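# Flip the serving platter face down onto the drying mat

## Task

Turn the serving platter, which starts face up, upside down and leave it resting face down on the drying mat, touching none of the rig's fixed structure (rails, edges, posts, braces, brackets, arm bases or mounts). After the platter begins to tip, the attempt fails if the robot moves it quickly, or if, once it has gone past balancing on its edge, it rotates or drops quickly.

## Robot and tools

Robot: two arms, left_arm and right_arm, facing each other across a table. left_arm's base sits on the +y side; these names do not match left and right in the images. Each has a parallel two-finger gripper. The fingers point along the gripper's own +x axis and close along its y axis. The reported end_effector_position is the point between the fingers, 3 to 4 cm back from the tips. Only the last 1.5 cm of each inner finger face is flat.

Frame: one scene frame for everything, in metres. Origin at the table's centre, table surface at z = +0.020, +z up. Orientations are quaternions written w first (qw, qx, qy, qz). Reported positions and orientations can be off by a few centimetres, more when the arm is stretched out.

Row format (used by execute_actions and move): a flat list of 16 numbers, always covering both arms even if one stays put. First left_arm: x, y, z, qw, qx, qy, qz, opening; then right_arm in the same order. x, y, z and the quaternion are an absolute target pose for that gripper in the scene frame, not an offset. Opening is a scale from -1 to 1: +1 is fully open (0.080 m), empty fingers meet near -0.78, and anything lower closes no further. Closing fully takes about 0.6 s or more. To grip, command roughly 0.08 below the grip_measured value seen at first contact; a smaller margin grips more gently. An arm meant to stay still should be sent its last reported pose and its wanted opening every time; reuse your own fixed quaternion rather than a drifted reported one.

execute_actions: argument actions is a list holding at most one item, plus optional cameras (list of names, ["all"], or []). An empty actions list just reports the state, with pictures. An action {"rows": [...], "steps": n} runs up to 15 control steps of 1/30 s each (default 15, minimum 10); each row lasts one step and the final row repeats. Targets more than 0.6 m from the arm's last reported position along any gripper axis are refused. {"steps": n} alone waits up to 300 steps counted from the last result. Results are taken 10 steps before the action ends; the rest run afterwards. Each control step the commanded pose is clipped to within 70 mm and 16 degrees of the measured pose, so far targets need several actions.

move: target is one row or a list of up to 15 rows; each gripper follows a straight line there, all arms finishing together, lasting 0.5 s to at most 10 s. speed is metres per second, 0.002 to 0.5 (default 0.25), one value or one per target; rotation is capped at twice that in rad/s. blend (metres) rounds corners between listed targets; 0 stops at each. blocking=false returns about 0.5 s after starting while motion continues. Paths do not avoid obstacles or the other arm, and grippers lag and may overshoot, especially with a straight arm. Avoid paths close to an arm's own base. New openings on later targets are applied only after the arms come to rest there. The result adds a move: line: done, off_target, moving, held, blocked or fault, plus limits such as paced (pose clipped) or held (steps withheld). blocked means the gripper stopped well short, usually against something, and both arms then hold where they are.

wait: seconds from 0 to 10; runs the scene without new commands, ending early if a move finishes. stop: brakes a running move (fingers keep going). zoom_image: camera (cam_high, cam_left_wrist or cam_right_wrist) and region [x0, y0, x1, y1] in pixels, at most 504 by 504, from that camera's latest picture; images are 672x504. finished_scene: argument scene, the number of the scene in progress; ends it irreversibly.

Reading results: per arm you get position, quaternion, velocities (omitted when joint velocities read "within noise"), Joint positions (last entry is finger opening in metres), joint torques and external torque estimates (positive toward larger joint angles; includes held weight and friction), grip_measured on the opening scale (can read about 1 mm off, and up to 3 mm narrower than a squeezed hard part), grip_effort_n (motor effort, negative closing; not pad force), and Hand target, the pose the controller is heading for. The simulation keeps running while you think.

Cautions: friction and gravity leave the gripper low, short or tilted, more at long reach; tiny moves may not happen or go sideways, so check the pose after each move and correct tilt. Joint ranges (rad): waist -3.054 to 3.054, shoulder 0.000 to 3.142, elbow 0.000 to 2.356, wrist pitch -1.571 to 1.571, wrist yaw -1.571 to 1.571, wrist roll -3.142 to 3.142. Contact torque at a joint's limit (waist 17.2, shoulder 21.3, elbow 21.3, wrist pitch 5.61, wrist yaw 5.59, wrist roll 5.24 N m) freezes that arm for 10 s. Holding loads or straining heats motors; a MOTOR HOT line appears at 50 °C and at 95 °C the arm is stopped, possibly going limp. Don't drive the grippers into each other; fast moves hit harder and aiming past a contact pushes harder. Never drop the platter, release it while moving, or let anything leave the table; loose items may occasionally get nudged.

Each tool is called after "Call:" as a command line: name --argument value for each argument, lists and objects as JSON in quotes; but a table of rows of numbers goes row by row, as --pt "numbers of a row", without its own name.

## Session

Call:
execute_actions --actions '[]'

Scene clock: 0.00 s of 3974.00 s.
left_arm: end_effector_position=(-0.2348, +0.1986, +0.3795) grip_measured=+1.000 grip_effort_n=n/a end_effector_quat_wxyz=(+0.487, +0.119, -0.281, -0.818) | right_arm: end_effector_position=(-0.2734, -0.2619, +0.3193) grip_measured=+1.000 grip_effort_n=n/a end_effector_quat_wxyz=(+0.429, -0.471, +0.136, +0.759)
Joint positions: left_arm=[-0.867 0.997 0.748 0.333 -0.325 0.643 0.08] | right_arm=[1.048 1.439 1.609 -1.274 0.375 0.265 0.08]
Joint velocities: within noise
Joint torques (N m): no reading
External joint torques (N m): no reading
Motor temperatures (°C): left_arm=[30 33 24 25 26 32] | right_arm=[29 26 25 29 31 28]
Heat: left arm: hottest shoulder 33 °C (+0.0 °C/min); right arm: hottest wrist yaw 31 °C (+0.0 °C/min).
Hand target: left_arm -0.2348, +0.1987, +0.3794; -0.487, -0.119, +0.281, +0.818 | right_arm -0.2734, -0.2619, +0.3188; +0.429, -0.471, +0.136, +0.758

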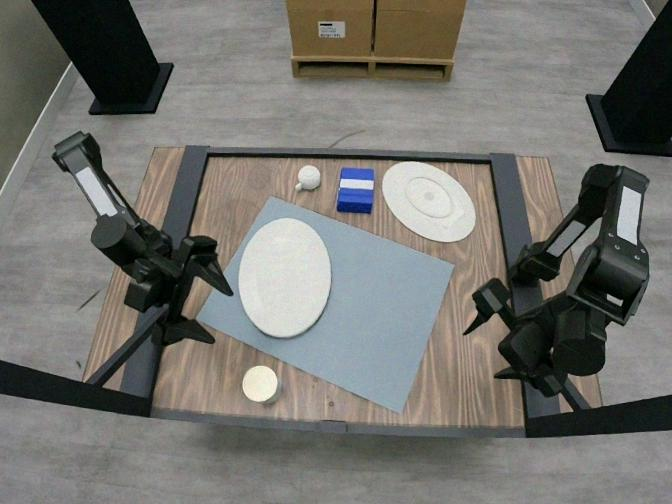

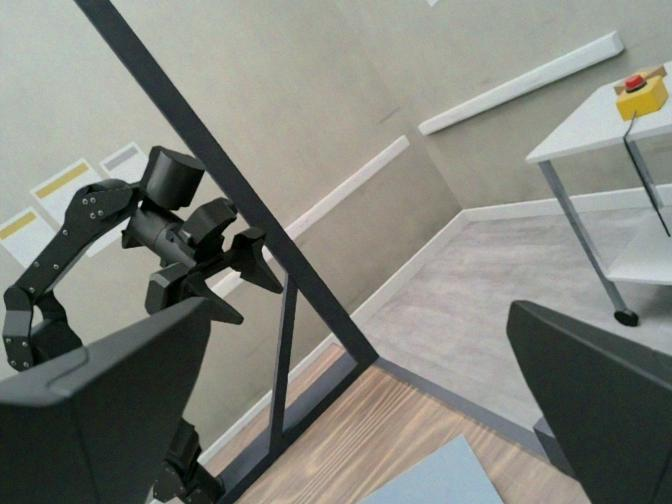

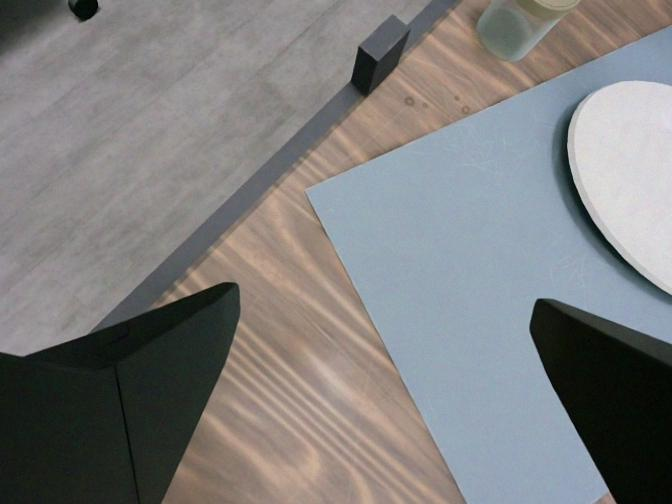

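Call:
zoom_image --camera "cam_high" --region '[190, 190, 350, 350]'

Call:
zoom_image --camera "cam_high" --region '[280, 130, 500, 260]'

Call:
zoom_image --camera "cam_right_wrist" --region '[472, 50, 672, 320]'

Scaled by 3.150 from the camera's 672x504 image, which has a finer 960x720 frame.

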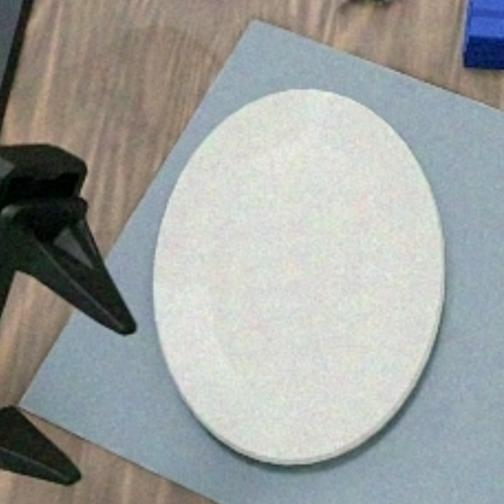

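Scaled by 2.291 from the camera's 672x504 image, which has a finer 960x720 frame.

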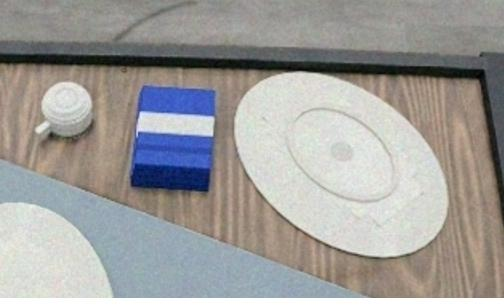

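Scaled by 1.867 from the camera's 672x504 image, which has a finer 960x720 frame.

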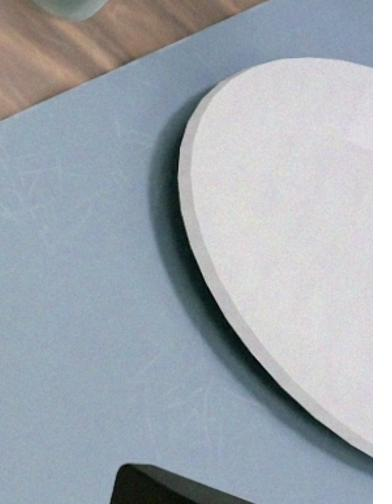

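Call:
move --target '[-0.2348, 0.1986, 0.3795, 0.487, 0.119, -0.281, -0.818, 1, 0.0, -0.22, 0.18, 0.612, 0.3536, 0.612, 0.3536, 0]'

Scene clock: 8.90 s of 3974.00 s.
left_arm: end_effector_position=(-0.2348, +0.1986, +0.3795) grip_measured=+1.000 grip_effort_n=-0.2 end_effector_quat_wxyz=(+0.487, +0.119, -0.281, -0.818) | right_arm: end_effector_position=(+0.0002, -0.2190, +0.1865) grip_measured=+0.004 grip_effort_n=-18.8 end_effector_quat_wxyz=(+0.613, +0.356, +0.607, +0.360)
Joint positions: left_arm=[-0.867 0.997 0.748 0.333 -0.325 0.643 0.08] | right_arm=[-0.269 0.607 0.369 -0.286 -0.216 1.436 0.035]
Joint velocities: within noise
Joint torques (N m): left_arm=[-0.07 -2.88 8.36 1.67 -0.01 -0.03] | right_arm=[-0.51 -0.71 4.77 1.58 -0.17 0.1]
External joint torques (N m): left_arm=[-0.08 0.02 1.25 0.01 -0.02 0] | right_arm=[-0.52 0.01 -2.38 -0.07 -0.13 0.14]
Motor temperatures (°C): left_arm=[30 33 27 28 26 32] | right_arm=[29 26 26 30 31 28]
Heat: left arm: hottest shoulder 33 °C (+0.0 °C/min); right arm: hottest wrist yaw 31 °C (+0.0 °C/min).
Hand target: left_arm -0.2348, +0.1986, +0.3796; -0.487, -0.119, +0.281, +0.818 | right_arm -0.0001, -0.2201, +0.1801; +0.612, +0.354, +0.612, +0.354
Off the commanded pose: left_arm 0.000 m, 0 deg | right_arm 0.007 m, 1 deg.
Kept back: nothing.
move: done

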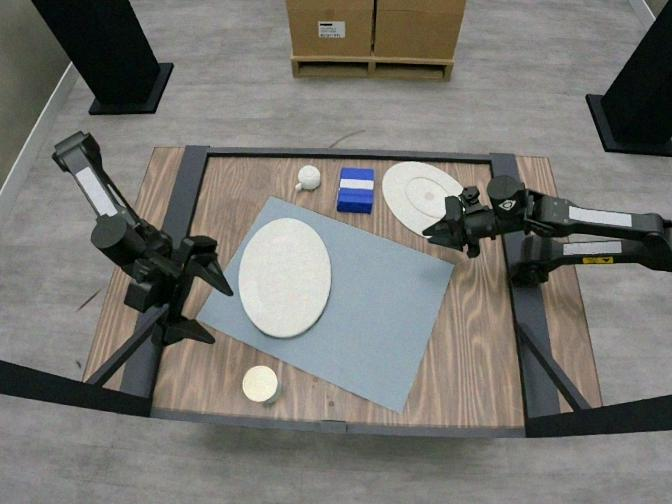

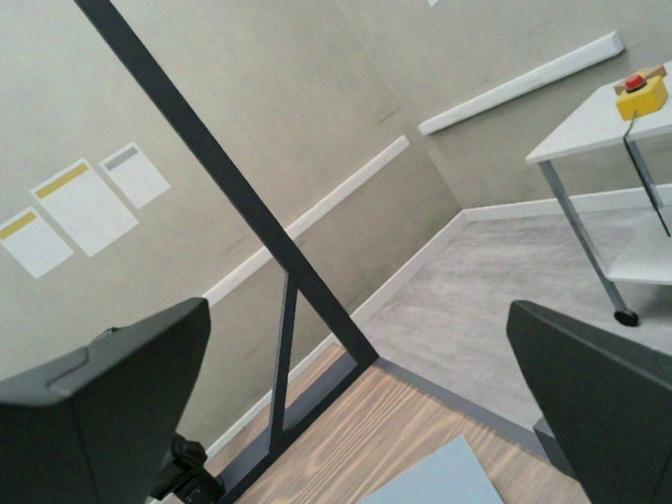

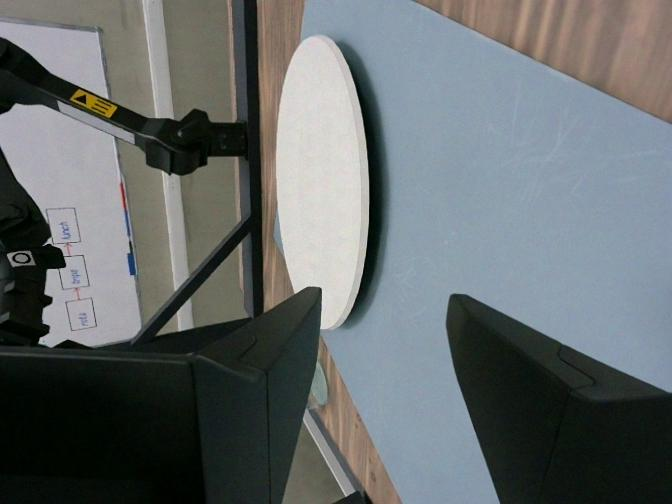

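Call:
zoom_image --camera "cam_right_wrist" --region '[250, 20, 450, 350]'

Call:
move --target '[-0.2348, 0.1986, 0.3795, 0.487, 0.119, -0.281, -0.818, 1, -0.02, -0.12, 0.09, 0.579, 0.4058, 0.579, 0.4058, 0]'

Scaled by 1.527 from the camera's 672x504 image, which has a finer 960x720 frame.

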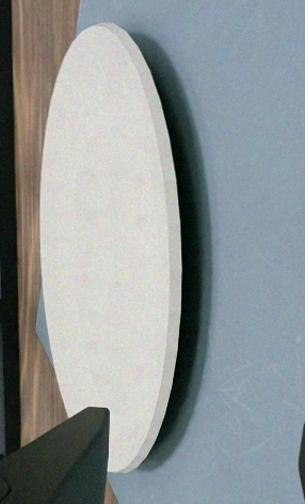

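Scene clock: 10.73 s of 3974.00 s.
left_arm: end_effector_position=(-0.2348, +0.1986, +0.3795) grip_measured=+1.000 grip_effort_n=-0.2 end_effector_quat_wxyz=(+0.487, +0.119, -0.281, -0.818) | right_arm: end_effector_position=(-0.0190, -0.1204, +0.0981) grip_measured=+0.003 grip_effort_n=-18.4 end_effector_quat_wxyz=(+0.575, +0.412, +0.574, +0.413) end_effector_velocity=(+0.001, -0.002, -0.003) end_effector_angular_velocity=(-0.002, -0.004, +0.002)
Joint positions: left_arm=[-0.867 0.997 0.748 0.333 -0.325 0.643 0.08] | right_arm=[-0.066 1.678 0.213 1.14 -0.048 1.552 0.035]
Joint velocities: left_arm=[within noise] | right_arm=[-0.007 0.017 -0.007 0.022 -0.007 -0.007 0]
Joint torques (N m): left_arm=[-0.07 -2.86 8.37 1.68 -0.01 -0.03] | right_arm=[0.24 -1.87 3.38 1.46 0.21 0.07]
External joint torques (N m): left_arm=[-0.09 0.1 1.2 0 -0.02 0] | right_arm=[0.23 2.67 -0.3 -0.27 0.21 0.12]
Motor temperatures (°C): left_arm=[30 33 27 28 26 32] | right_arm=[29 26 26 30 31 28]
Heat: left arm: hottest shoulder 33 °C (+0.0 °C/min); right arm: hottest wrist yaw 31 °C (+0.0 °C/min).
Hand target: left_arm -0.2348, +0.1986, +0.3796; -0.487, -0.119, +0.281, +0.818 | right_arm -0.0200, -0.1202, +0.0902; +0.579, +0.406, +0.579, +0.406
Off the commanded pose: left_arm 0.000 m, 0 deg | right_arm 0.008 m, 1 deg.
Kept back: nothing.
move: done

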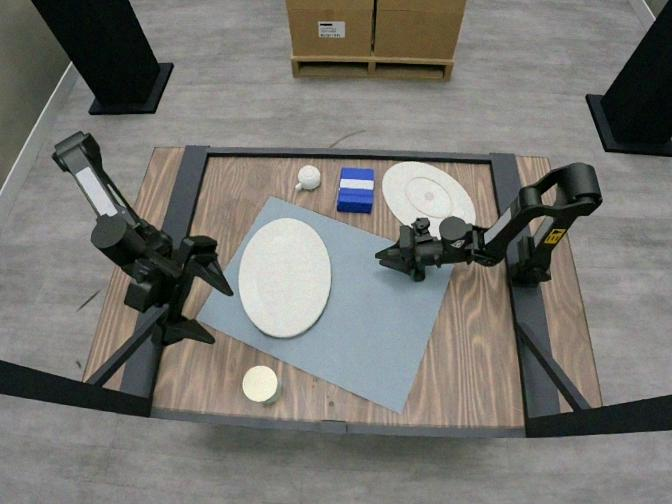

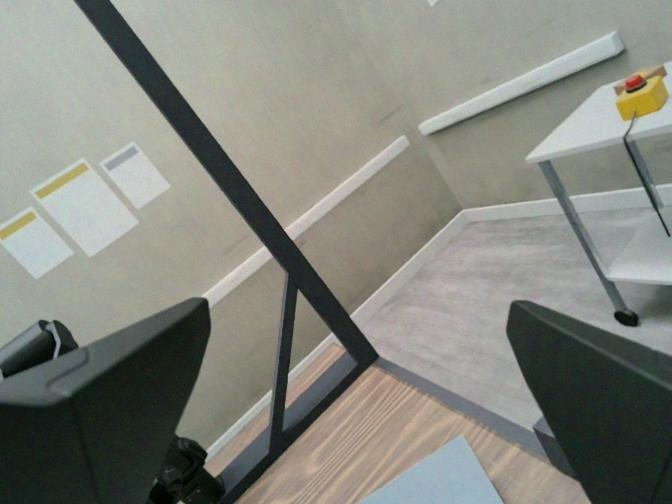

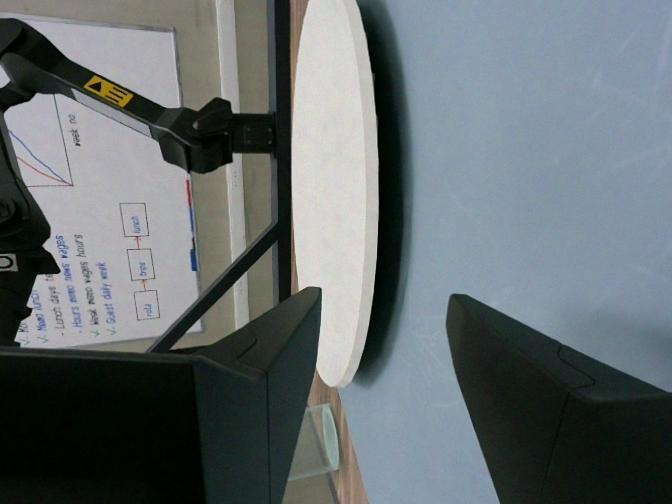

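Call:
move --target '[-0.2348, 0.1986, 0.3795, 0.487, 0.119, -0.281, -0.818, 1, 0.0, -0.11, 0.07, 0.561, 0.430, 0.561, 0.430, 0]'

Call:
zoom_image --camera "cam_right_wrist" --region '[250, 100, 500, 400]'

Call:
zoom_image --camera "cam_high" --region '[220, 190, 500, 350]'

Scene clock: 12.90 s of 3974.00 s.
left_arm: end_effector_position=(-0.2348, +0.1986, +0.3795) grip_measured=+1.000 grip_effort_n=-0.2 end_effector_quat_wxyz=(+0.487, +0.119, -0.281, -0.818) | right_arm: end_effector_position=(-0.0168, -0.1327, +0.1025) grip_measured=+0.003 grip_effort_n=-18.4 end_effector_quat_wxyz=(+0.527, +0.444, +0.560, +0.459) end_effector_velocity=(-0.057, -0.077, +0.101) end_effector_angular_velocity=(+0.236, -0.009, +0.174)
Joint positions: left_arm=[-0.867 0.997 0.748 0.333 -0.325 0.643 0.08] | right_arm=[-0.125 1.875 0.127 1.561 -0.158 1.563 0.035]
Joint velocities: left_arm=[within noise] | right_arm=[0.125 -0.593 -0.349 -0.007 -0.051 0.007 0]
Joint torques (N m): left_arm=[-0.04 -2.88 8.35 1.67 0 -0.03] | right_arm=[-1.31 2.38 5.66 -0.09 0.41 -0.62]
External joint torques (N m): left_arm=[-0.04 0.15 1.13 -0.03 -0.02 0] | right_arm=[-2.15 11.07 6.05 -2.7 0.6 -0.75]
Motor temperatures (°C): left_arm=[30 33 28 28 26 32] | right_arm=[29 26 27 30 31 28]
Heat: left arm: hottest shoulder 33 °C (+0.0 °C/min); right arm: hottest wrist yaw 31 °C (+0.0 °C/min).
Hand target: left_arm -0.2348, +0.1986, +0.3795; -0.487, -0.119, +0.281, +0.818 | right_arm -0.0157, -0.1308, +0.1011; +0.529, +0.444, +0.560, +0.458
Off the commanded pose: left_arm 0.000 m, 0 deg | right_arm 0.043 m, 5 deg.
blocked (right_arm)
Kept back: nothing.
move: off_target (right_arm)

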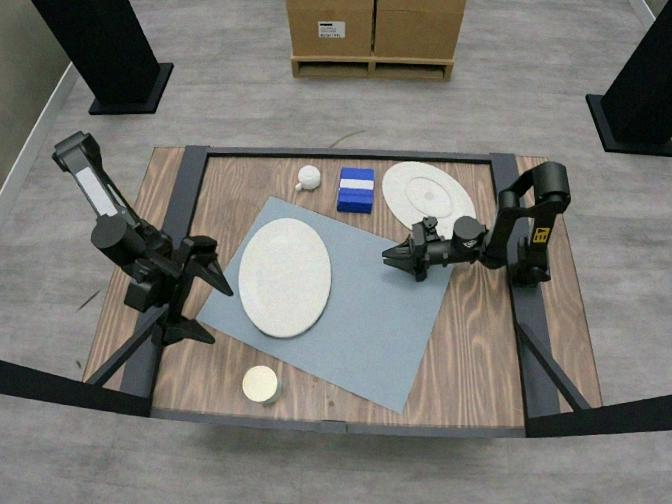

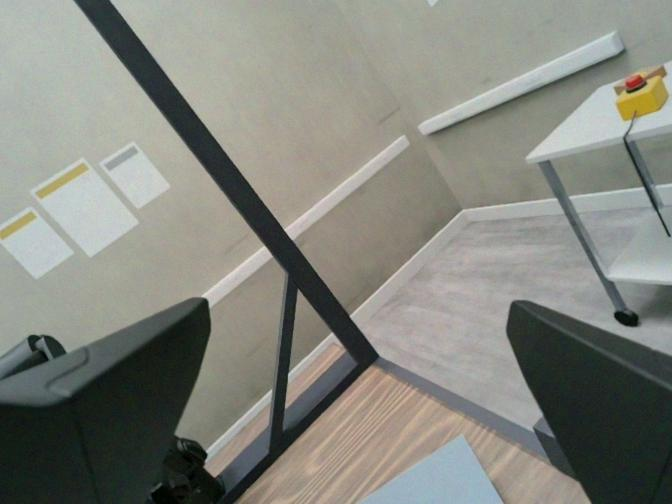

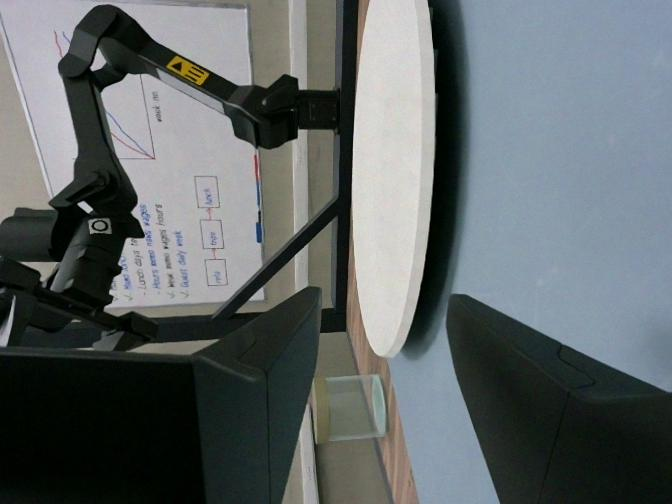

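Scaled by 1.680 from the camera's 672x504 image, which has a finer 960x720 frame.

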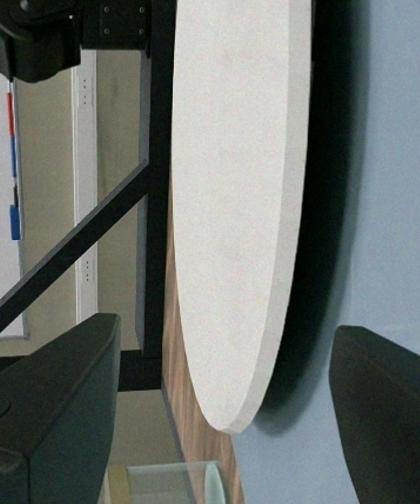

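Scaled by 1.800 from the camera's 672x504 image, which has a finer 960x720 frame.

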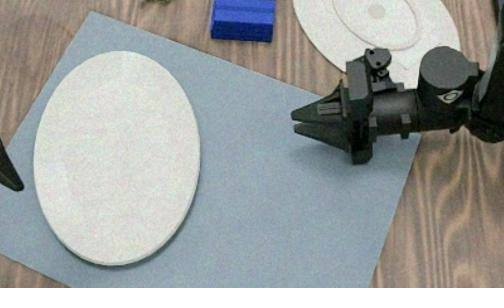

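Call:
move --target '[-0.2348, 0.1986, 0.3795, 0.487, 0.119, -0.281, -0.818, 1, 0.01, -0.07, 0.085, 0.579, 0.4058, 0.579, 0.4058, 0]' --speed 0.1

Call:
zoom_image --camera "cam_high" --region '[220, 190, 500, 350]'

Scene clock: 15.40 s of 3974.00 s.
left_arm: end_effector_position=(-0.2348, +0.1986, +0.3795) grip_measured=+1.000 grip_effort_n=-0.2 end_effector_quat_wxyz=(+0.487, +0.119, -0.281, -0.818) | right_arm: end_effector_position=(-0.0160, -0.1187, +0.0971) grip_measured=+0.003 grip_effort_n=-18.4 end_effector_quat_wxyz=(+0.549, +0.403, +0.608, +0.408)
Joint positions: left_arm=[-0.867 0.997 0.748 0.333 -0.325 0.643 0.08] | right_arm=[-0.135 1.665 0.235 1.078 -0.185 1.572 0.035]
Joint velocities: within noise
Joint torques (N m): left_arm=[-0.02 -2.87 8.37 1.65 0.02 -0.03] | right_arm=[-0.5 -1.57 4.52 1.6 0.05 -0.28]
External joint torques (N m): left_arm=[-0.01 0.01 1.29 0 0 0] | right_arm=[-0.49 3 0.73 -0.11 0.07 -0.24]
Motor temperatures (°C): left_arm=[30 33 28 29 26 32] | right_arm=[29 27 28 30 31 28]
Heat: left arm: hottest shoulder 33 °C (+0.0 °C/min); right arm: hottest wrist yaw 31 °C (+0.0 °C/min).
Hand target: left_arm -0.2348, +0.1986, +0.3795; -0.487, -0.119, +0.281, +0.818 | right_arm -0.0132, -0.1159, +0.0911; +0.555, +0.399, +0.609, +0.403
Off the commanded pose: left_arm 0.000 m, 0 deg | right_arm 0.057 m, 5 deg.
Kept back: nothing.
move: blocked (right_arm; both arms now hold where they are)

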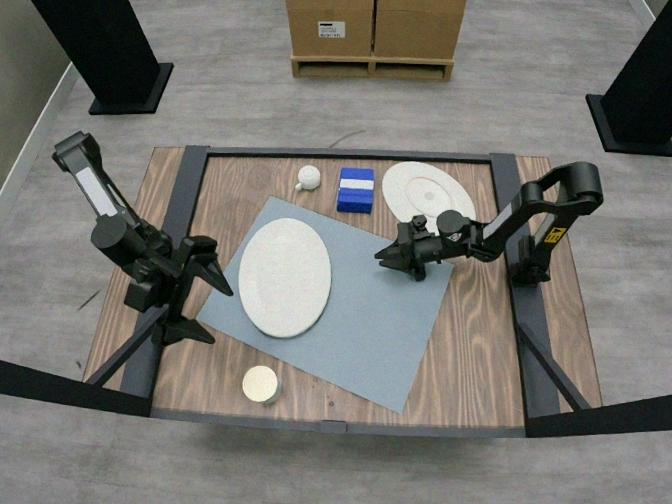

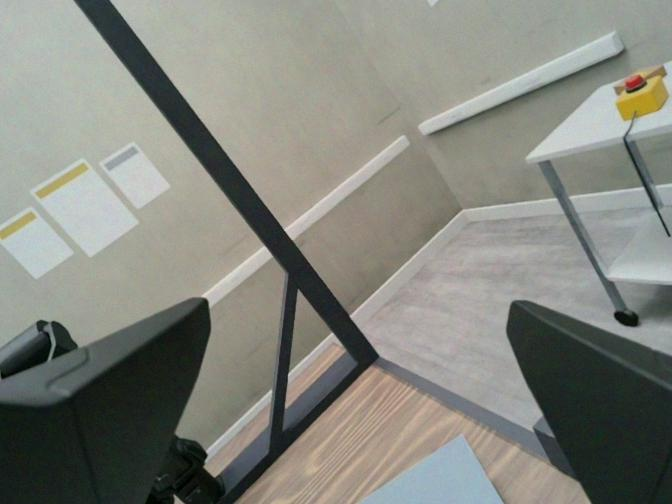

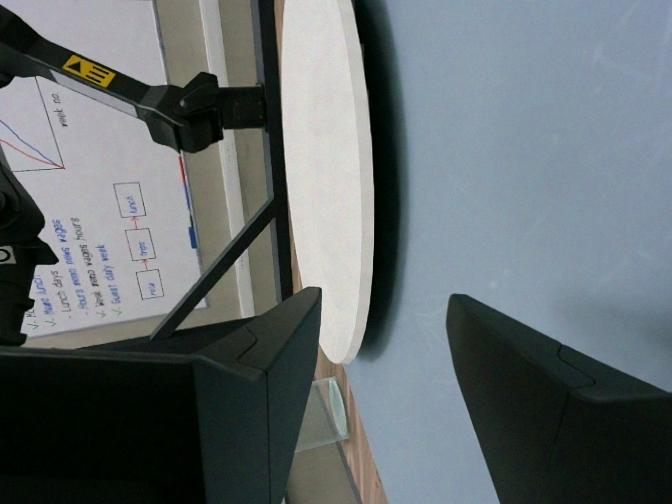

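Scaled by 1.800 from the camera's 672x504 image, which has a finer 960x720 frame.

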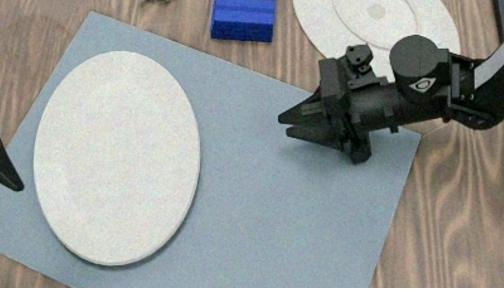

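Call:
move --pt "-0.2348 0.1986 0.3795 0.487 0.119 -0.281 -0.818 1 -0.01 -0.12 0.14 0.612 0.3536 0.612 0.3536 0" --pt "-0.2348 0.1986 0.3795 0.487 0.119 -0.281 -0.818 1 0.01 -0.06 0.12 0.612 0.3536 0.612 0.3536 0" --speed 0.15

Call:
zoom_image --camera "cam_high" --region '[220, 140, 620, 350]'

Scene clock: 17.93 s of 3974.00 s.
left_arm: end_effector_position=(-0.2348, +0.1986, +0.3795) grip_measured=+1.000 grip_effort_n=-0.2 end_effector_quat_wxyz=(+0.487, +0.119, -0.281, -0.818) | right_arm: end_effector_position=(+0.0092, -0.0633, +0.1194) grip_measured=+0.003 grip_effort_n=-18.4 end_effector_quat_wxyz=(+0.613, +0.354, +0.613, +0.351)
Joint positions: left_arm=[-0.867 0.997 0.748 0.333 -0.325 0.643 0.08] | right_arm=[-0.156 1.616 0.598 0.487 -0.118 1.503 0.035]
Joint velocities: within noise
Joint torques (N m): left_arm=[-0.06 -2.87 8.37 1.68 -0.01 -0.03] | right_arm=[-0.36 -5.86 5.87 1.62 -0.14 -0.18]
External joint torques (N m): left_arm=[-0.06 0.01 1.28 0.03 -0.03 0] | right_arm=[-0.37 0.11 0.28 -0.02 -0.13 -0.13]
Motor temperatures (°C): left_arm=[30 33 29 29 26 32] | right_arm=[29 27 28 31 31 28]
Heat: left arm: hottest shoulder 33 °C (+0.0 °C/min); right arm: hottest wrist pitch 31 °C (+6.7 °C/min).
Hand target: left_arm -0.2348, +0.1986, +0.3796; -0.487, -0.119, +0.281, +0.818 | right_arm +0.0100, -0.0600, +0.1200; +0.612, +0.354, +0.612, +0.354
Off the commanded pose: left_arm 0.000 m, 0 deg | right_arm 0.003 m, 0 deg.
Kept back: nothing.
move: done

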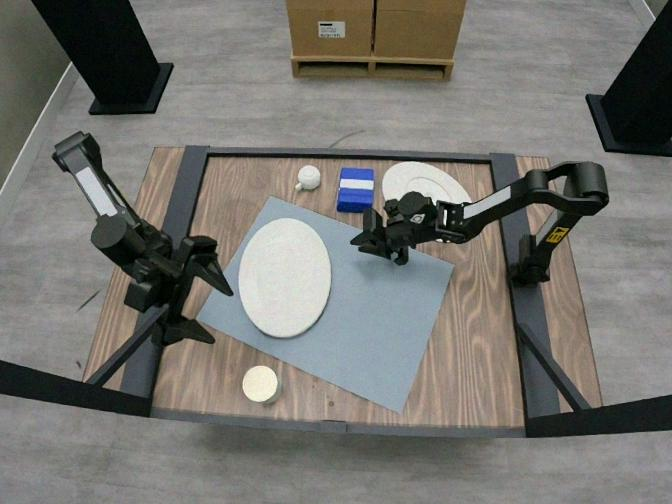

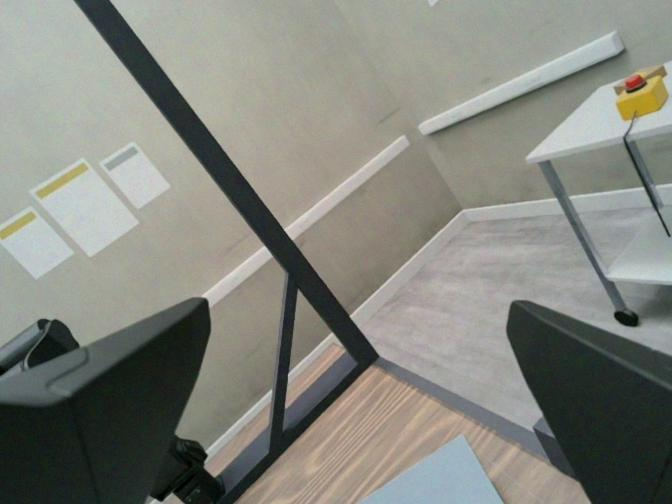

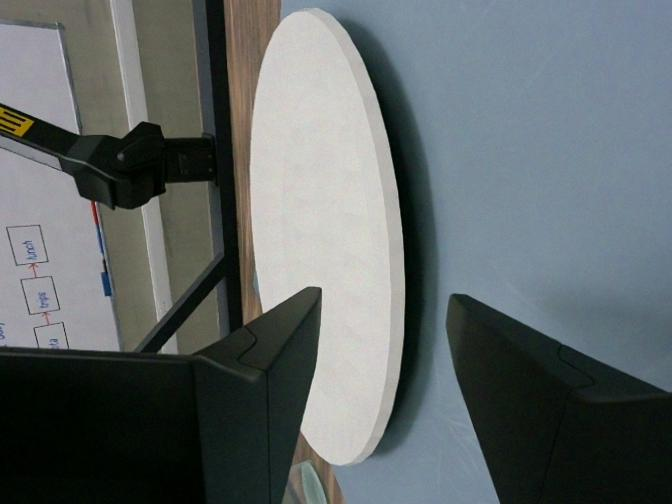

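Scaled by 1.260 from the camera's 672x504 image, which has a finer 960x720 frame.

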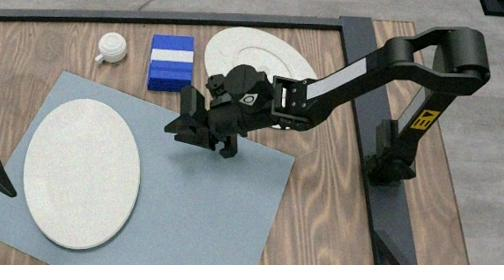

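Call:
move --target '[-0.2348, 0.1986, 0.3795, 0.487, 0.119, -0.281, -0.818, 1, 0.015, -0.05, 0.085, 0.6409, 0.2988, 0.6409, 0.2988, -0.1]' --speed 0.12

Call:
zoom_image --camera "cam_right_wrist" --region '[250, 150, 550, 450]'

Call:
zoom_image --camera "cam_high" --region '[220, 190, 440, 350]'

Scene clock: 20.83 s of 3974.00 s.
left_arm: end_effector_position=(-0.2348, +0.1986, +0.3795) grip_measured=+1.000 grip_effort_n=-0.2 end_effector_quat_wxyz=(+0.487, +0.119, -0.281, -0.818) | right_arm: end_effector_position=(+0.0125, -0.0523, +0.0863) grip_measured=-0.096 grip_effort_n=-18.8 end_effector_quat_wxyz=(+0.638, +0.300, +0.643, +0.301)
Joint positions: left_arm=[-0.867 0.997 0.748 0.333 -0.325 0.643 0.08] | right_arm=[-0.16 1.738 0.722 0.316 -0.118 1.48 0.031]
Joint velocities: within noise
Joint torques (N m): left_arm=[-0.07 -2.87 8.37 1.68 -0.01 -0.03] | right_arm=[-0.46 -6.88 5.6 1.13 0.15 -0.2]
External joint torques (N m): left_arm=[-0.08 0.09 1.2 0 -0.02 0] | right_arm=[-0.4 -0.1 0.13 -0.38 0.16 -0.16]
Motor temperatures (°C): left_arm=[30 33 30 30 26 32] | right_arm=[29 27 29 31 31 28]
Heat: left arm: hottest shoulder 33 °C (+0.0 °C/min); right arm: hottest wrist pitch 31 °C (+5.8 °C/min).
Hand target: left_arm -0.2348, +0.1986, +0.3796; -0.487, -0.119, +0.281, +0.818 | right_arm +0.0150, -0.0500, +0.0851; +0.641, +0.299, +0.641, +0.299
Off the commanded pose: left_arm 0.000 m, 0 deg | right_arm 0.004 m, 1 deg.
Kept back: nothing.
move: done

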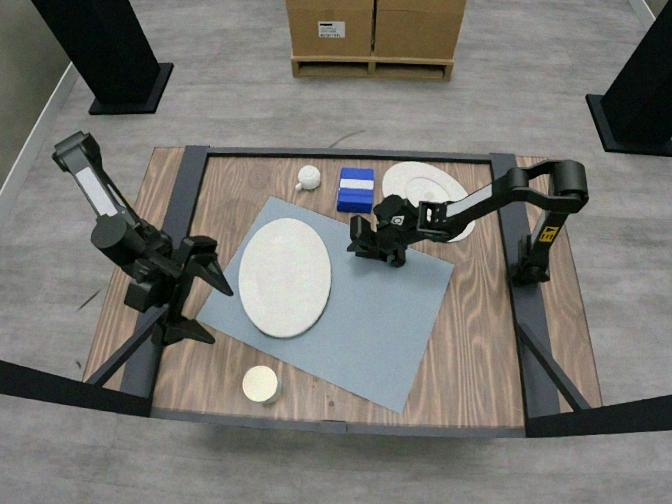

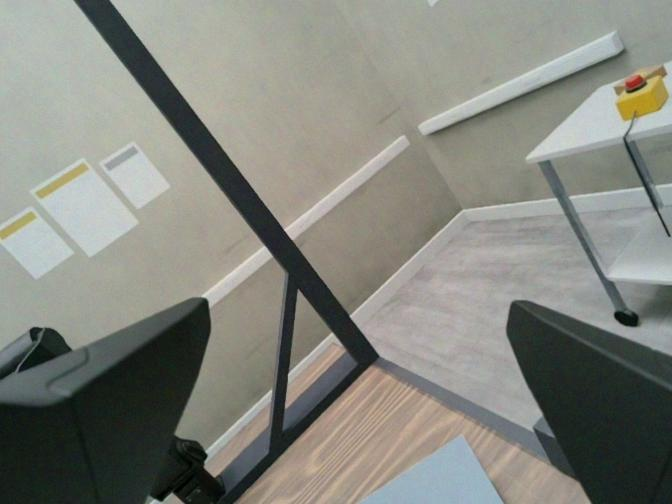

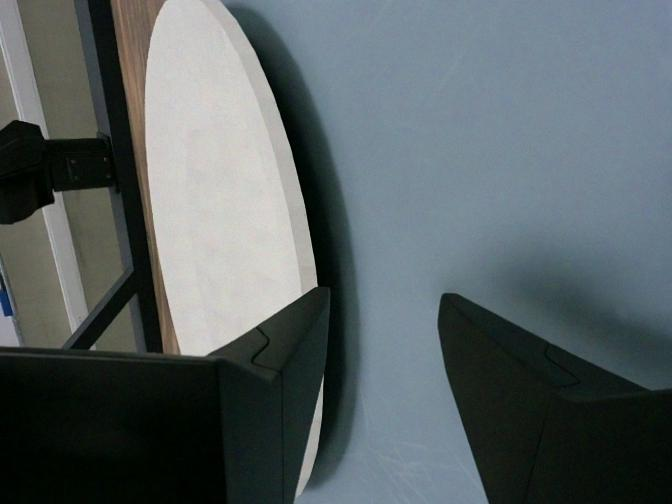

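Scaled by 1.680 from the camera's 672x504 image, which has a finer 960x720 frame.

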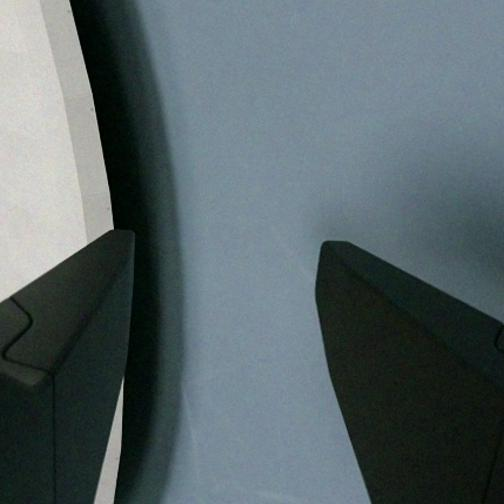

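Scaled by 2.291 from the camera's 672x504 image, which has a finer 960x720 frame.

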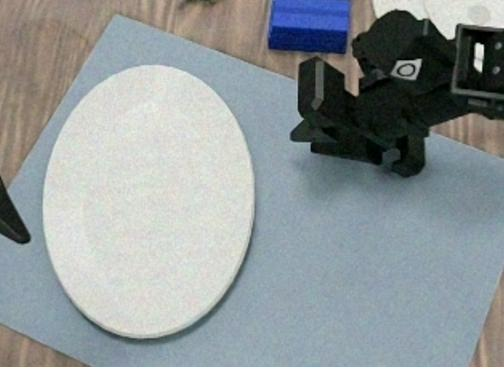

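Call:
move --target '[-0.2348, 0.1986, 0.3795, 0.487, 0.119, -0.281, -0.818, 1, -0.035, -0.05, 0.08, 0.6409, 0.2988, 0.6409, 0.2988, 0]' --speed 0.12

Call:
zoom_image --camera "cam_high" --region '[220, 190, 440, 350]'

Scene clock: 22.17 s of 3974.00 s.
left_arm: end_effector_position=(-0.2348, +0.1986, +0.3795) grip_measured=+1.000 grip_effort_n=-0.2 end_effector_quat_wxyz=(+0.487, +0.119, -0.281, -0.818) | right_arm: end_effector_position=(-0.0353, -0.0464, +0.0880) grip_measured=-0.004 grip_effort_n=16.0 end_effector_quat_wxyz=(+0.637, +0.303, +0.639, +0.307)
Joint positions: left_arm=[-0.867 0.997 0.748 0.333 -0.325 0.643 0.08] | right_arm=[0.003 1.744 0.722 0.343 0.01 1.579 0.035]
Joint velocities: within noise
Joint torques (N m): left_arm=[-0.06 -2.87 8.38 1.68 -0.02 -0.03] | right_arm=[0 -6.78 3.28 1.44 0.22 0.09]
External joint torques (N m): left_arm=[-0.06 0.05 1.23 0 -0.03 0] | right_arm=[-0.01 -0.02 -2.14 -0.07 0.18 0.13]
Motor temperatures (°C): left_arm=[30 33 30 30 26 32] | right_arm=[29 27 29 31 31 28]
Heat: left arm: hottest shoulder 33 °C (+0.0 °C/min); right arm: hottest wrist pitch 31 °C (+5.4 °C/min).
Hand target: left_arm -0.2348, +0.1986, +0.3796; -0.487, -0.119, +0.281, +0.818 | right_arm -0.0349, -0.0501, +0.0801; +0.641, +0.299, +0.641, +0.299
Off the commanded pose: left_arm 0.000 m, 0 deg | right_arm 0.009 m, 1 deg.
Kept back: nothing.
move: off_target (right_arm)

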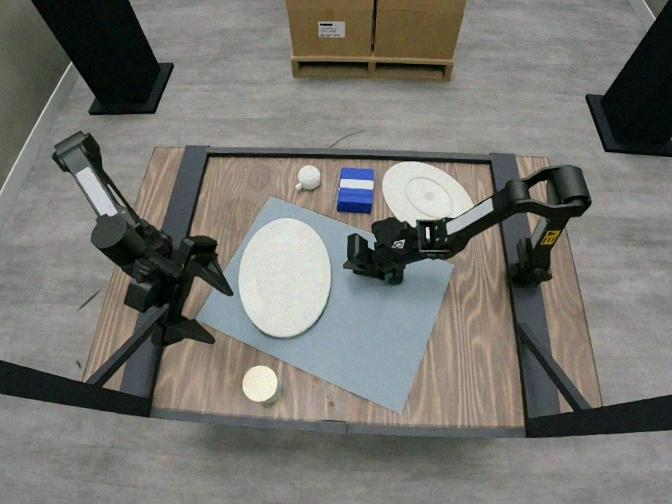

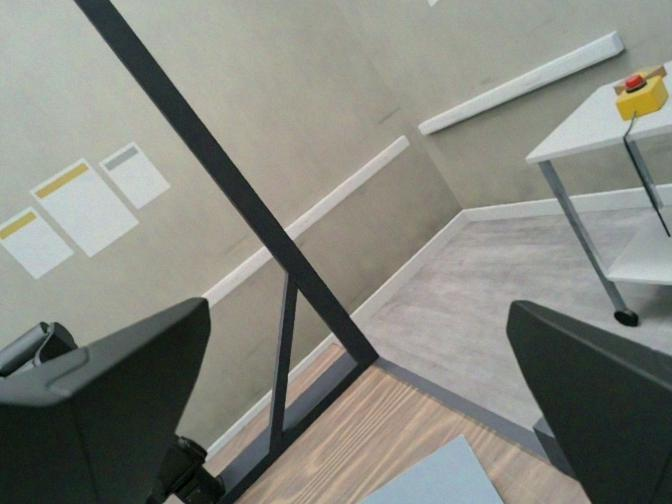

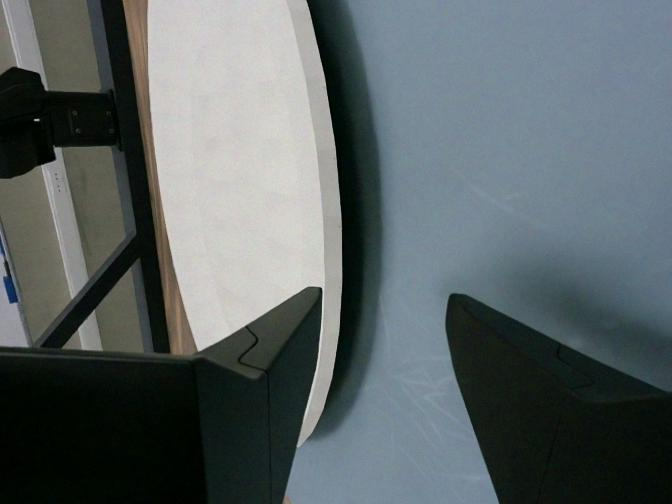

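Scaled by 2.291 from the camera's 672x504 image, which has a finer 960x720 frame.

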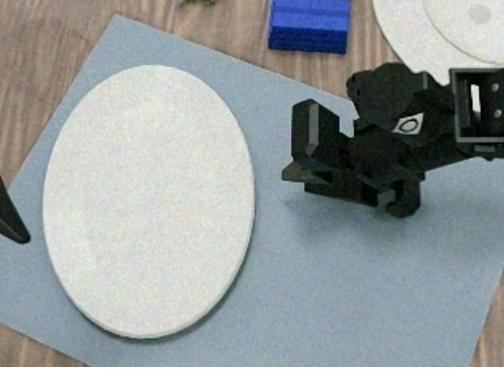

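Call:
move --target '[-0.2348, 0.1986, 0.3795, 0.487, 0.119, -0.281, -0.818, 1, -0.035, -0.055, 0.06, 0.6409, 0.2988, 0.6409, 0.2988, 0]' --speed 0.06

Call:
zoom_image --camera "cam_high" --region '[290, 220, 440, 310]'

Call:
zoom_image --camera "cam_right_wrist" --region '[250, 150, 650, 450]'

Scene clock: 23.57 s of 3974.00 s.
left_arm: end_effector_position=(-0.2348, +0.1986, +0.3795) grip_measured=+1.000 grip_effort_n=-0.2 end_effector_quat_wxyz=(+0.487, +0.119, -0.281, -0.818) | right_arm: end_effector_position=(-0.0350, -0.0495, +0.0738) grip_measured=-0.004 grip_effort_n=16.0 end_effector_quat_wxyz=(+0.635, +0.308, +0.637, +0.311)
Joint positions: left_arm=[-0.867 0.997 0.748 0.333 -0.325 0.643 0.08] | right_arm=[0.003 1.785 0.679 0.441 0.011 1.58 0.035]
Joint velocities: within noise
Joint torques (N m): left_arm=[-0.06 -2.89 8.37 1.68 -0.01 -0.03] | right_arm=[0.05 -5.14 2.79 1.57 0.23 0.1]
External joint torques (N m): left_arm=[-0.03 0 1.25 0.02 -0.04 0] | right_arm=[0.09 1.71 -2.44 0.01 0.19 0.14]
Motor temperatures (°C): left_arm=[30 33 30 30 26 32] | right_arm=[29 27 29 31 31 28]
Heat: left arm: hottest shoulder 33 °C (+0.0 °C/min); right arm: hottest wrist pitch 31 °C (+5.1 °C/min).
Hand target: left_arm -0.2348, +0.1986, +0.3796; -0.487, -0.119, +0.281, +0.818 | right_arm -0.0349, -0.0554, +0.0603; +0.641, +0.299, +0.641, +0.299
Off the commanded pose: left_arm 0.000 m, 0 deg | right_arm 0.015 m, 2 deg.
Kept back: nothing.
move: off_target (right_arm)

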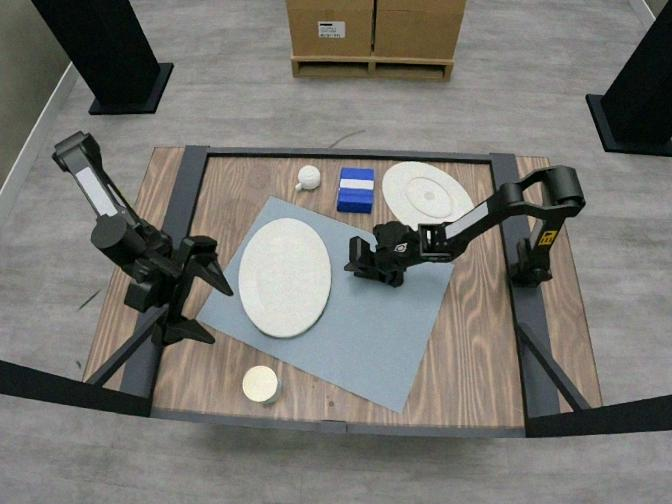

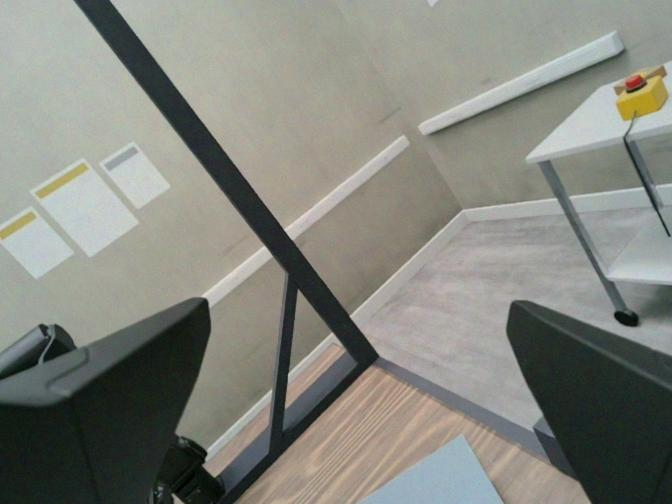

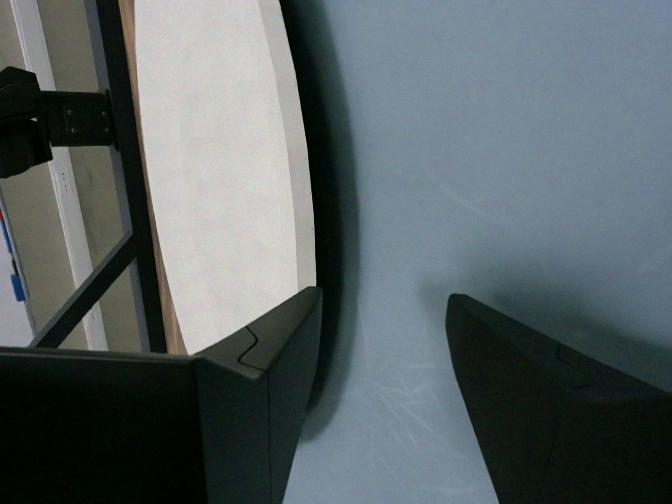

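Scaled by 3.360 from the camera's 672x504 image, which has a finer 960x720 frame.

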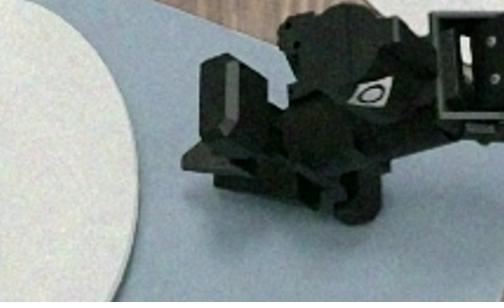

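Scaled by 1.260 from the camera's 672x504 image, which has a finer 960x720 frame.

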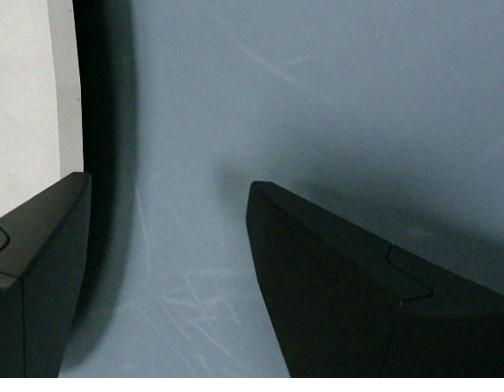

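Call:
move --target '[-0.2348, 0.1986, 0.3795, 0.487, 0.119, -0.281, -0.818, 1, -0.035, -0.055, 0.052, 0.6533, 0.2706, 0.6533, 0.2706, 0]' --speed 0.06

Call:
zoom_image --camera "cam_high" --region '[290, 220, 440, 310]'

Call:
zoom_image --camera "cam_right_wrist" --region '[250, 150, 650, 450]'

Scene clock: 26.73 s of 3974.00 s.
left_arm: end_effector_position=(-0.2348, +0.1986, +0.3795) grip_measured=+1.000 grip_effort_n=-0.2 end_effector_quat_wxyz=(+0.487, +0.119, -0.281, -0.818) | right_arm: end_effector_position=(-0.0351, -0.0478, +0.0676) grip_measured=-0.004 grip_effort_n=16.0 end_effector_quat_wxyz=(+0.646, +0.285, +0.647, +0.288)
Joint positions: left_arm=[-0.867 0.997 0.748 0.333 -0.325 0.643 0.08] | right_arm=[0.003 1.802 0.735 0.332 0.011 1.58 0.035]
Joint velocities: within noise
Joint torques (N m): left_arm=[-0.06 -2.88 8.35 1.68 -0.01 -0.03] | right_arm=[-0.02 -5.49 3.14 0.31 0.13 0.14]
External joint torques (N m): left_arm=[-0.08 0.02 1.23 0.02 -0.03 0] | right_arm=[-0.02 1.59 -2.13 -1.17 0.09 0.18]
Motor temperatures (°C): left_arm=[30 33 31 30 26 32] | right_arm=[29 28 29 32 31 28]
Heat: left arm: hottest shoulder 33 °C (+0.0 °C/min); right arm: hottest wrist pitch 32 °C (+6.7 °C/min).
Hand target: left_arm -0.2348, +0.1986, +0.3796; -0.487, -0.119, +0.281, +0.818 | right_arm -0.0349, -0.0554, +0.0525; +0.653, +0.271, +0.653, +0.271
Off the commanded pose: left_arm 0.000 m, 0 deg | right_arm 0.017 m, 3 deg.
Kept back: nothing.
move: off_target (right_arm)

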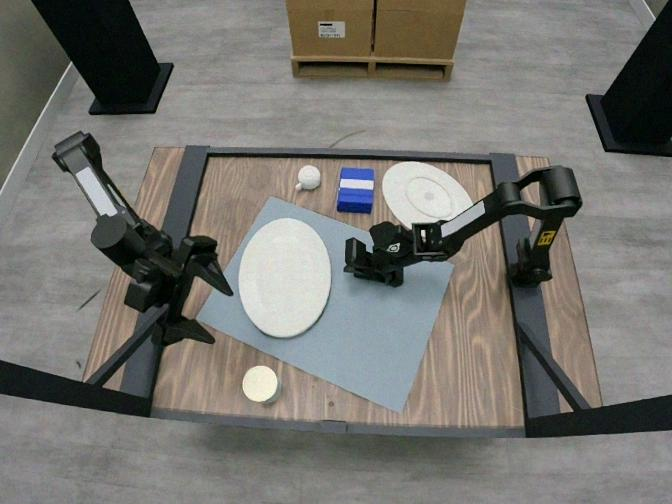

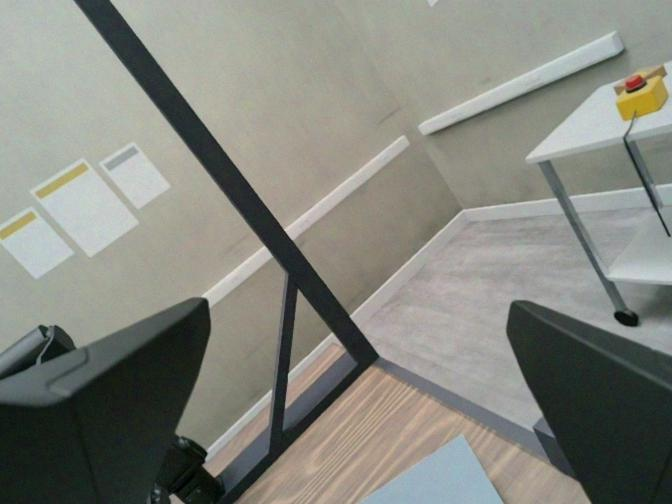

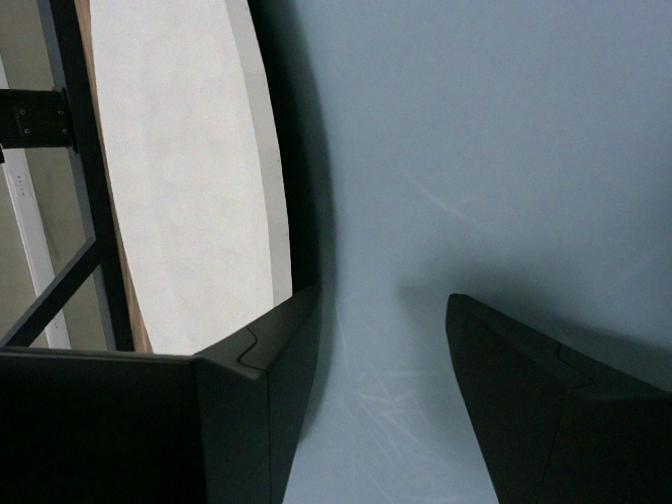

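Scaled by 3.360 from the camera's 672x504 image, which has a finer 960x720 frame.

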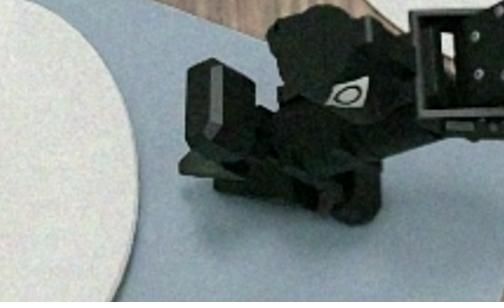

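Scaled by 1.260 from the camera's 672x504 image, which has a finer 960x720 frame.

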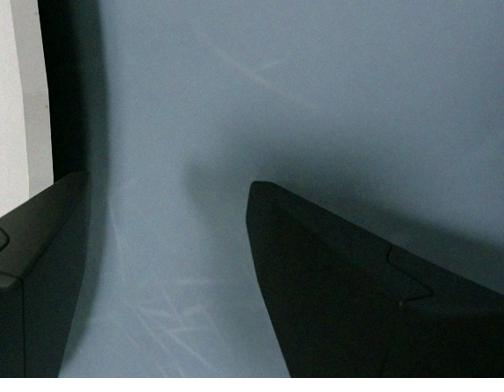

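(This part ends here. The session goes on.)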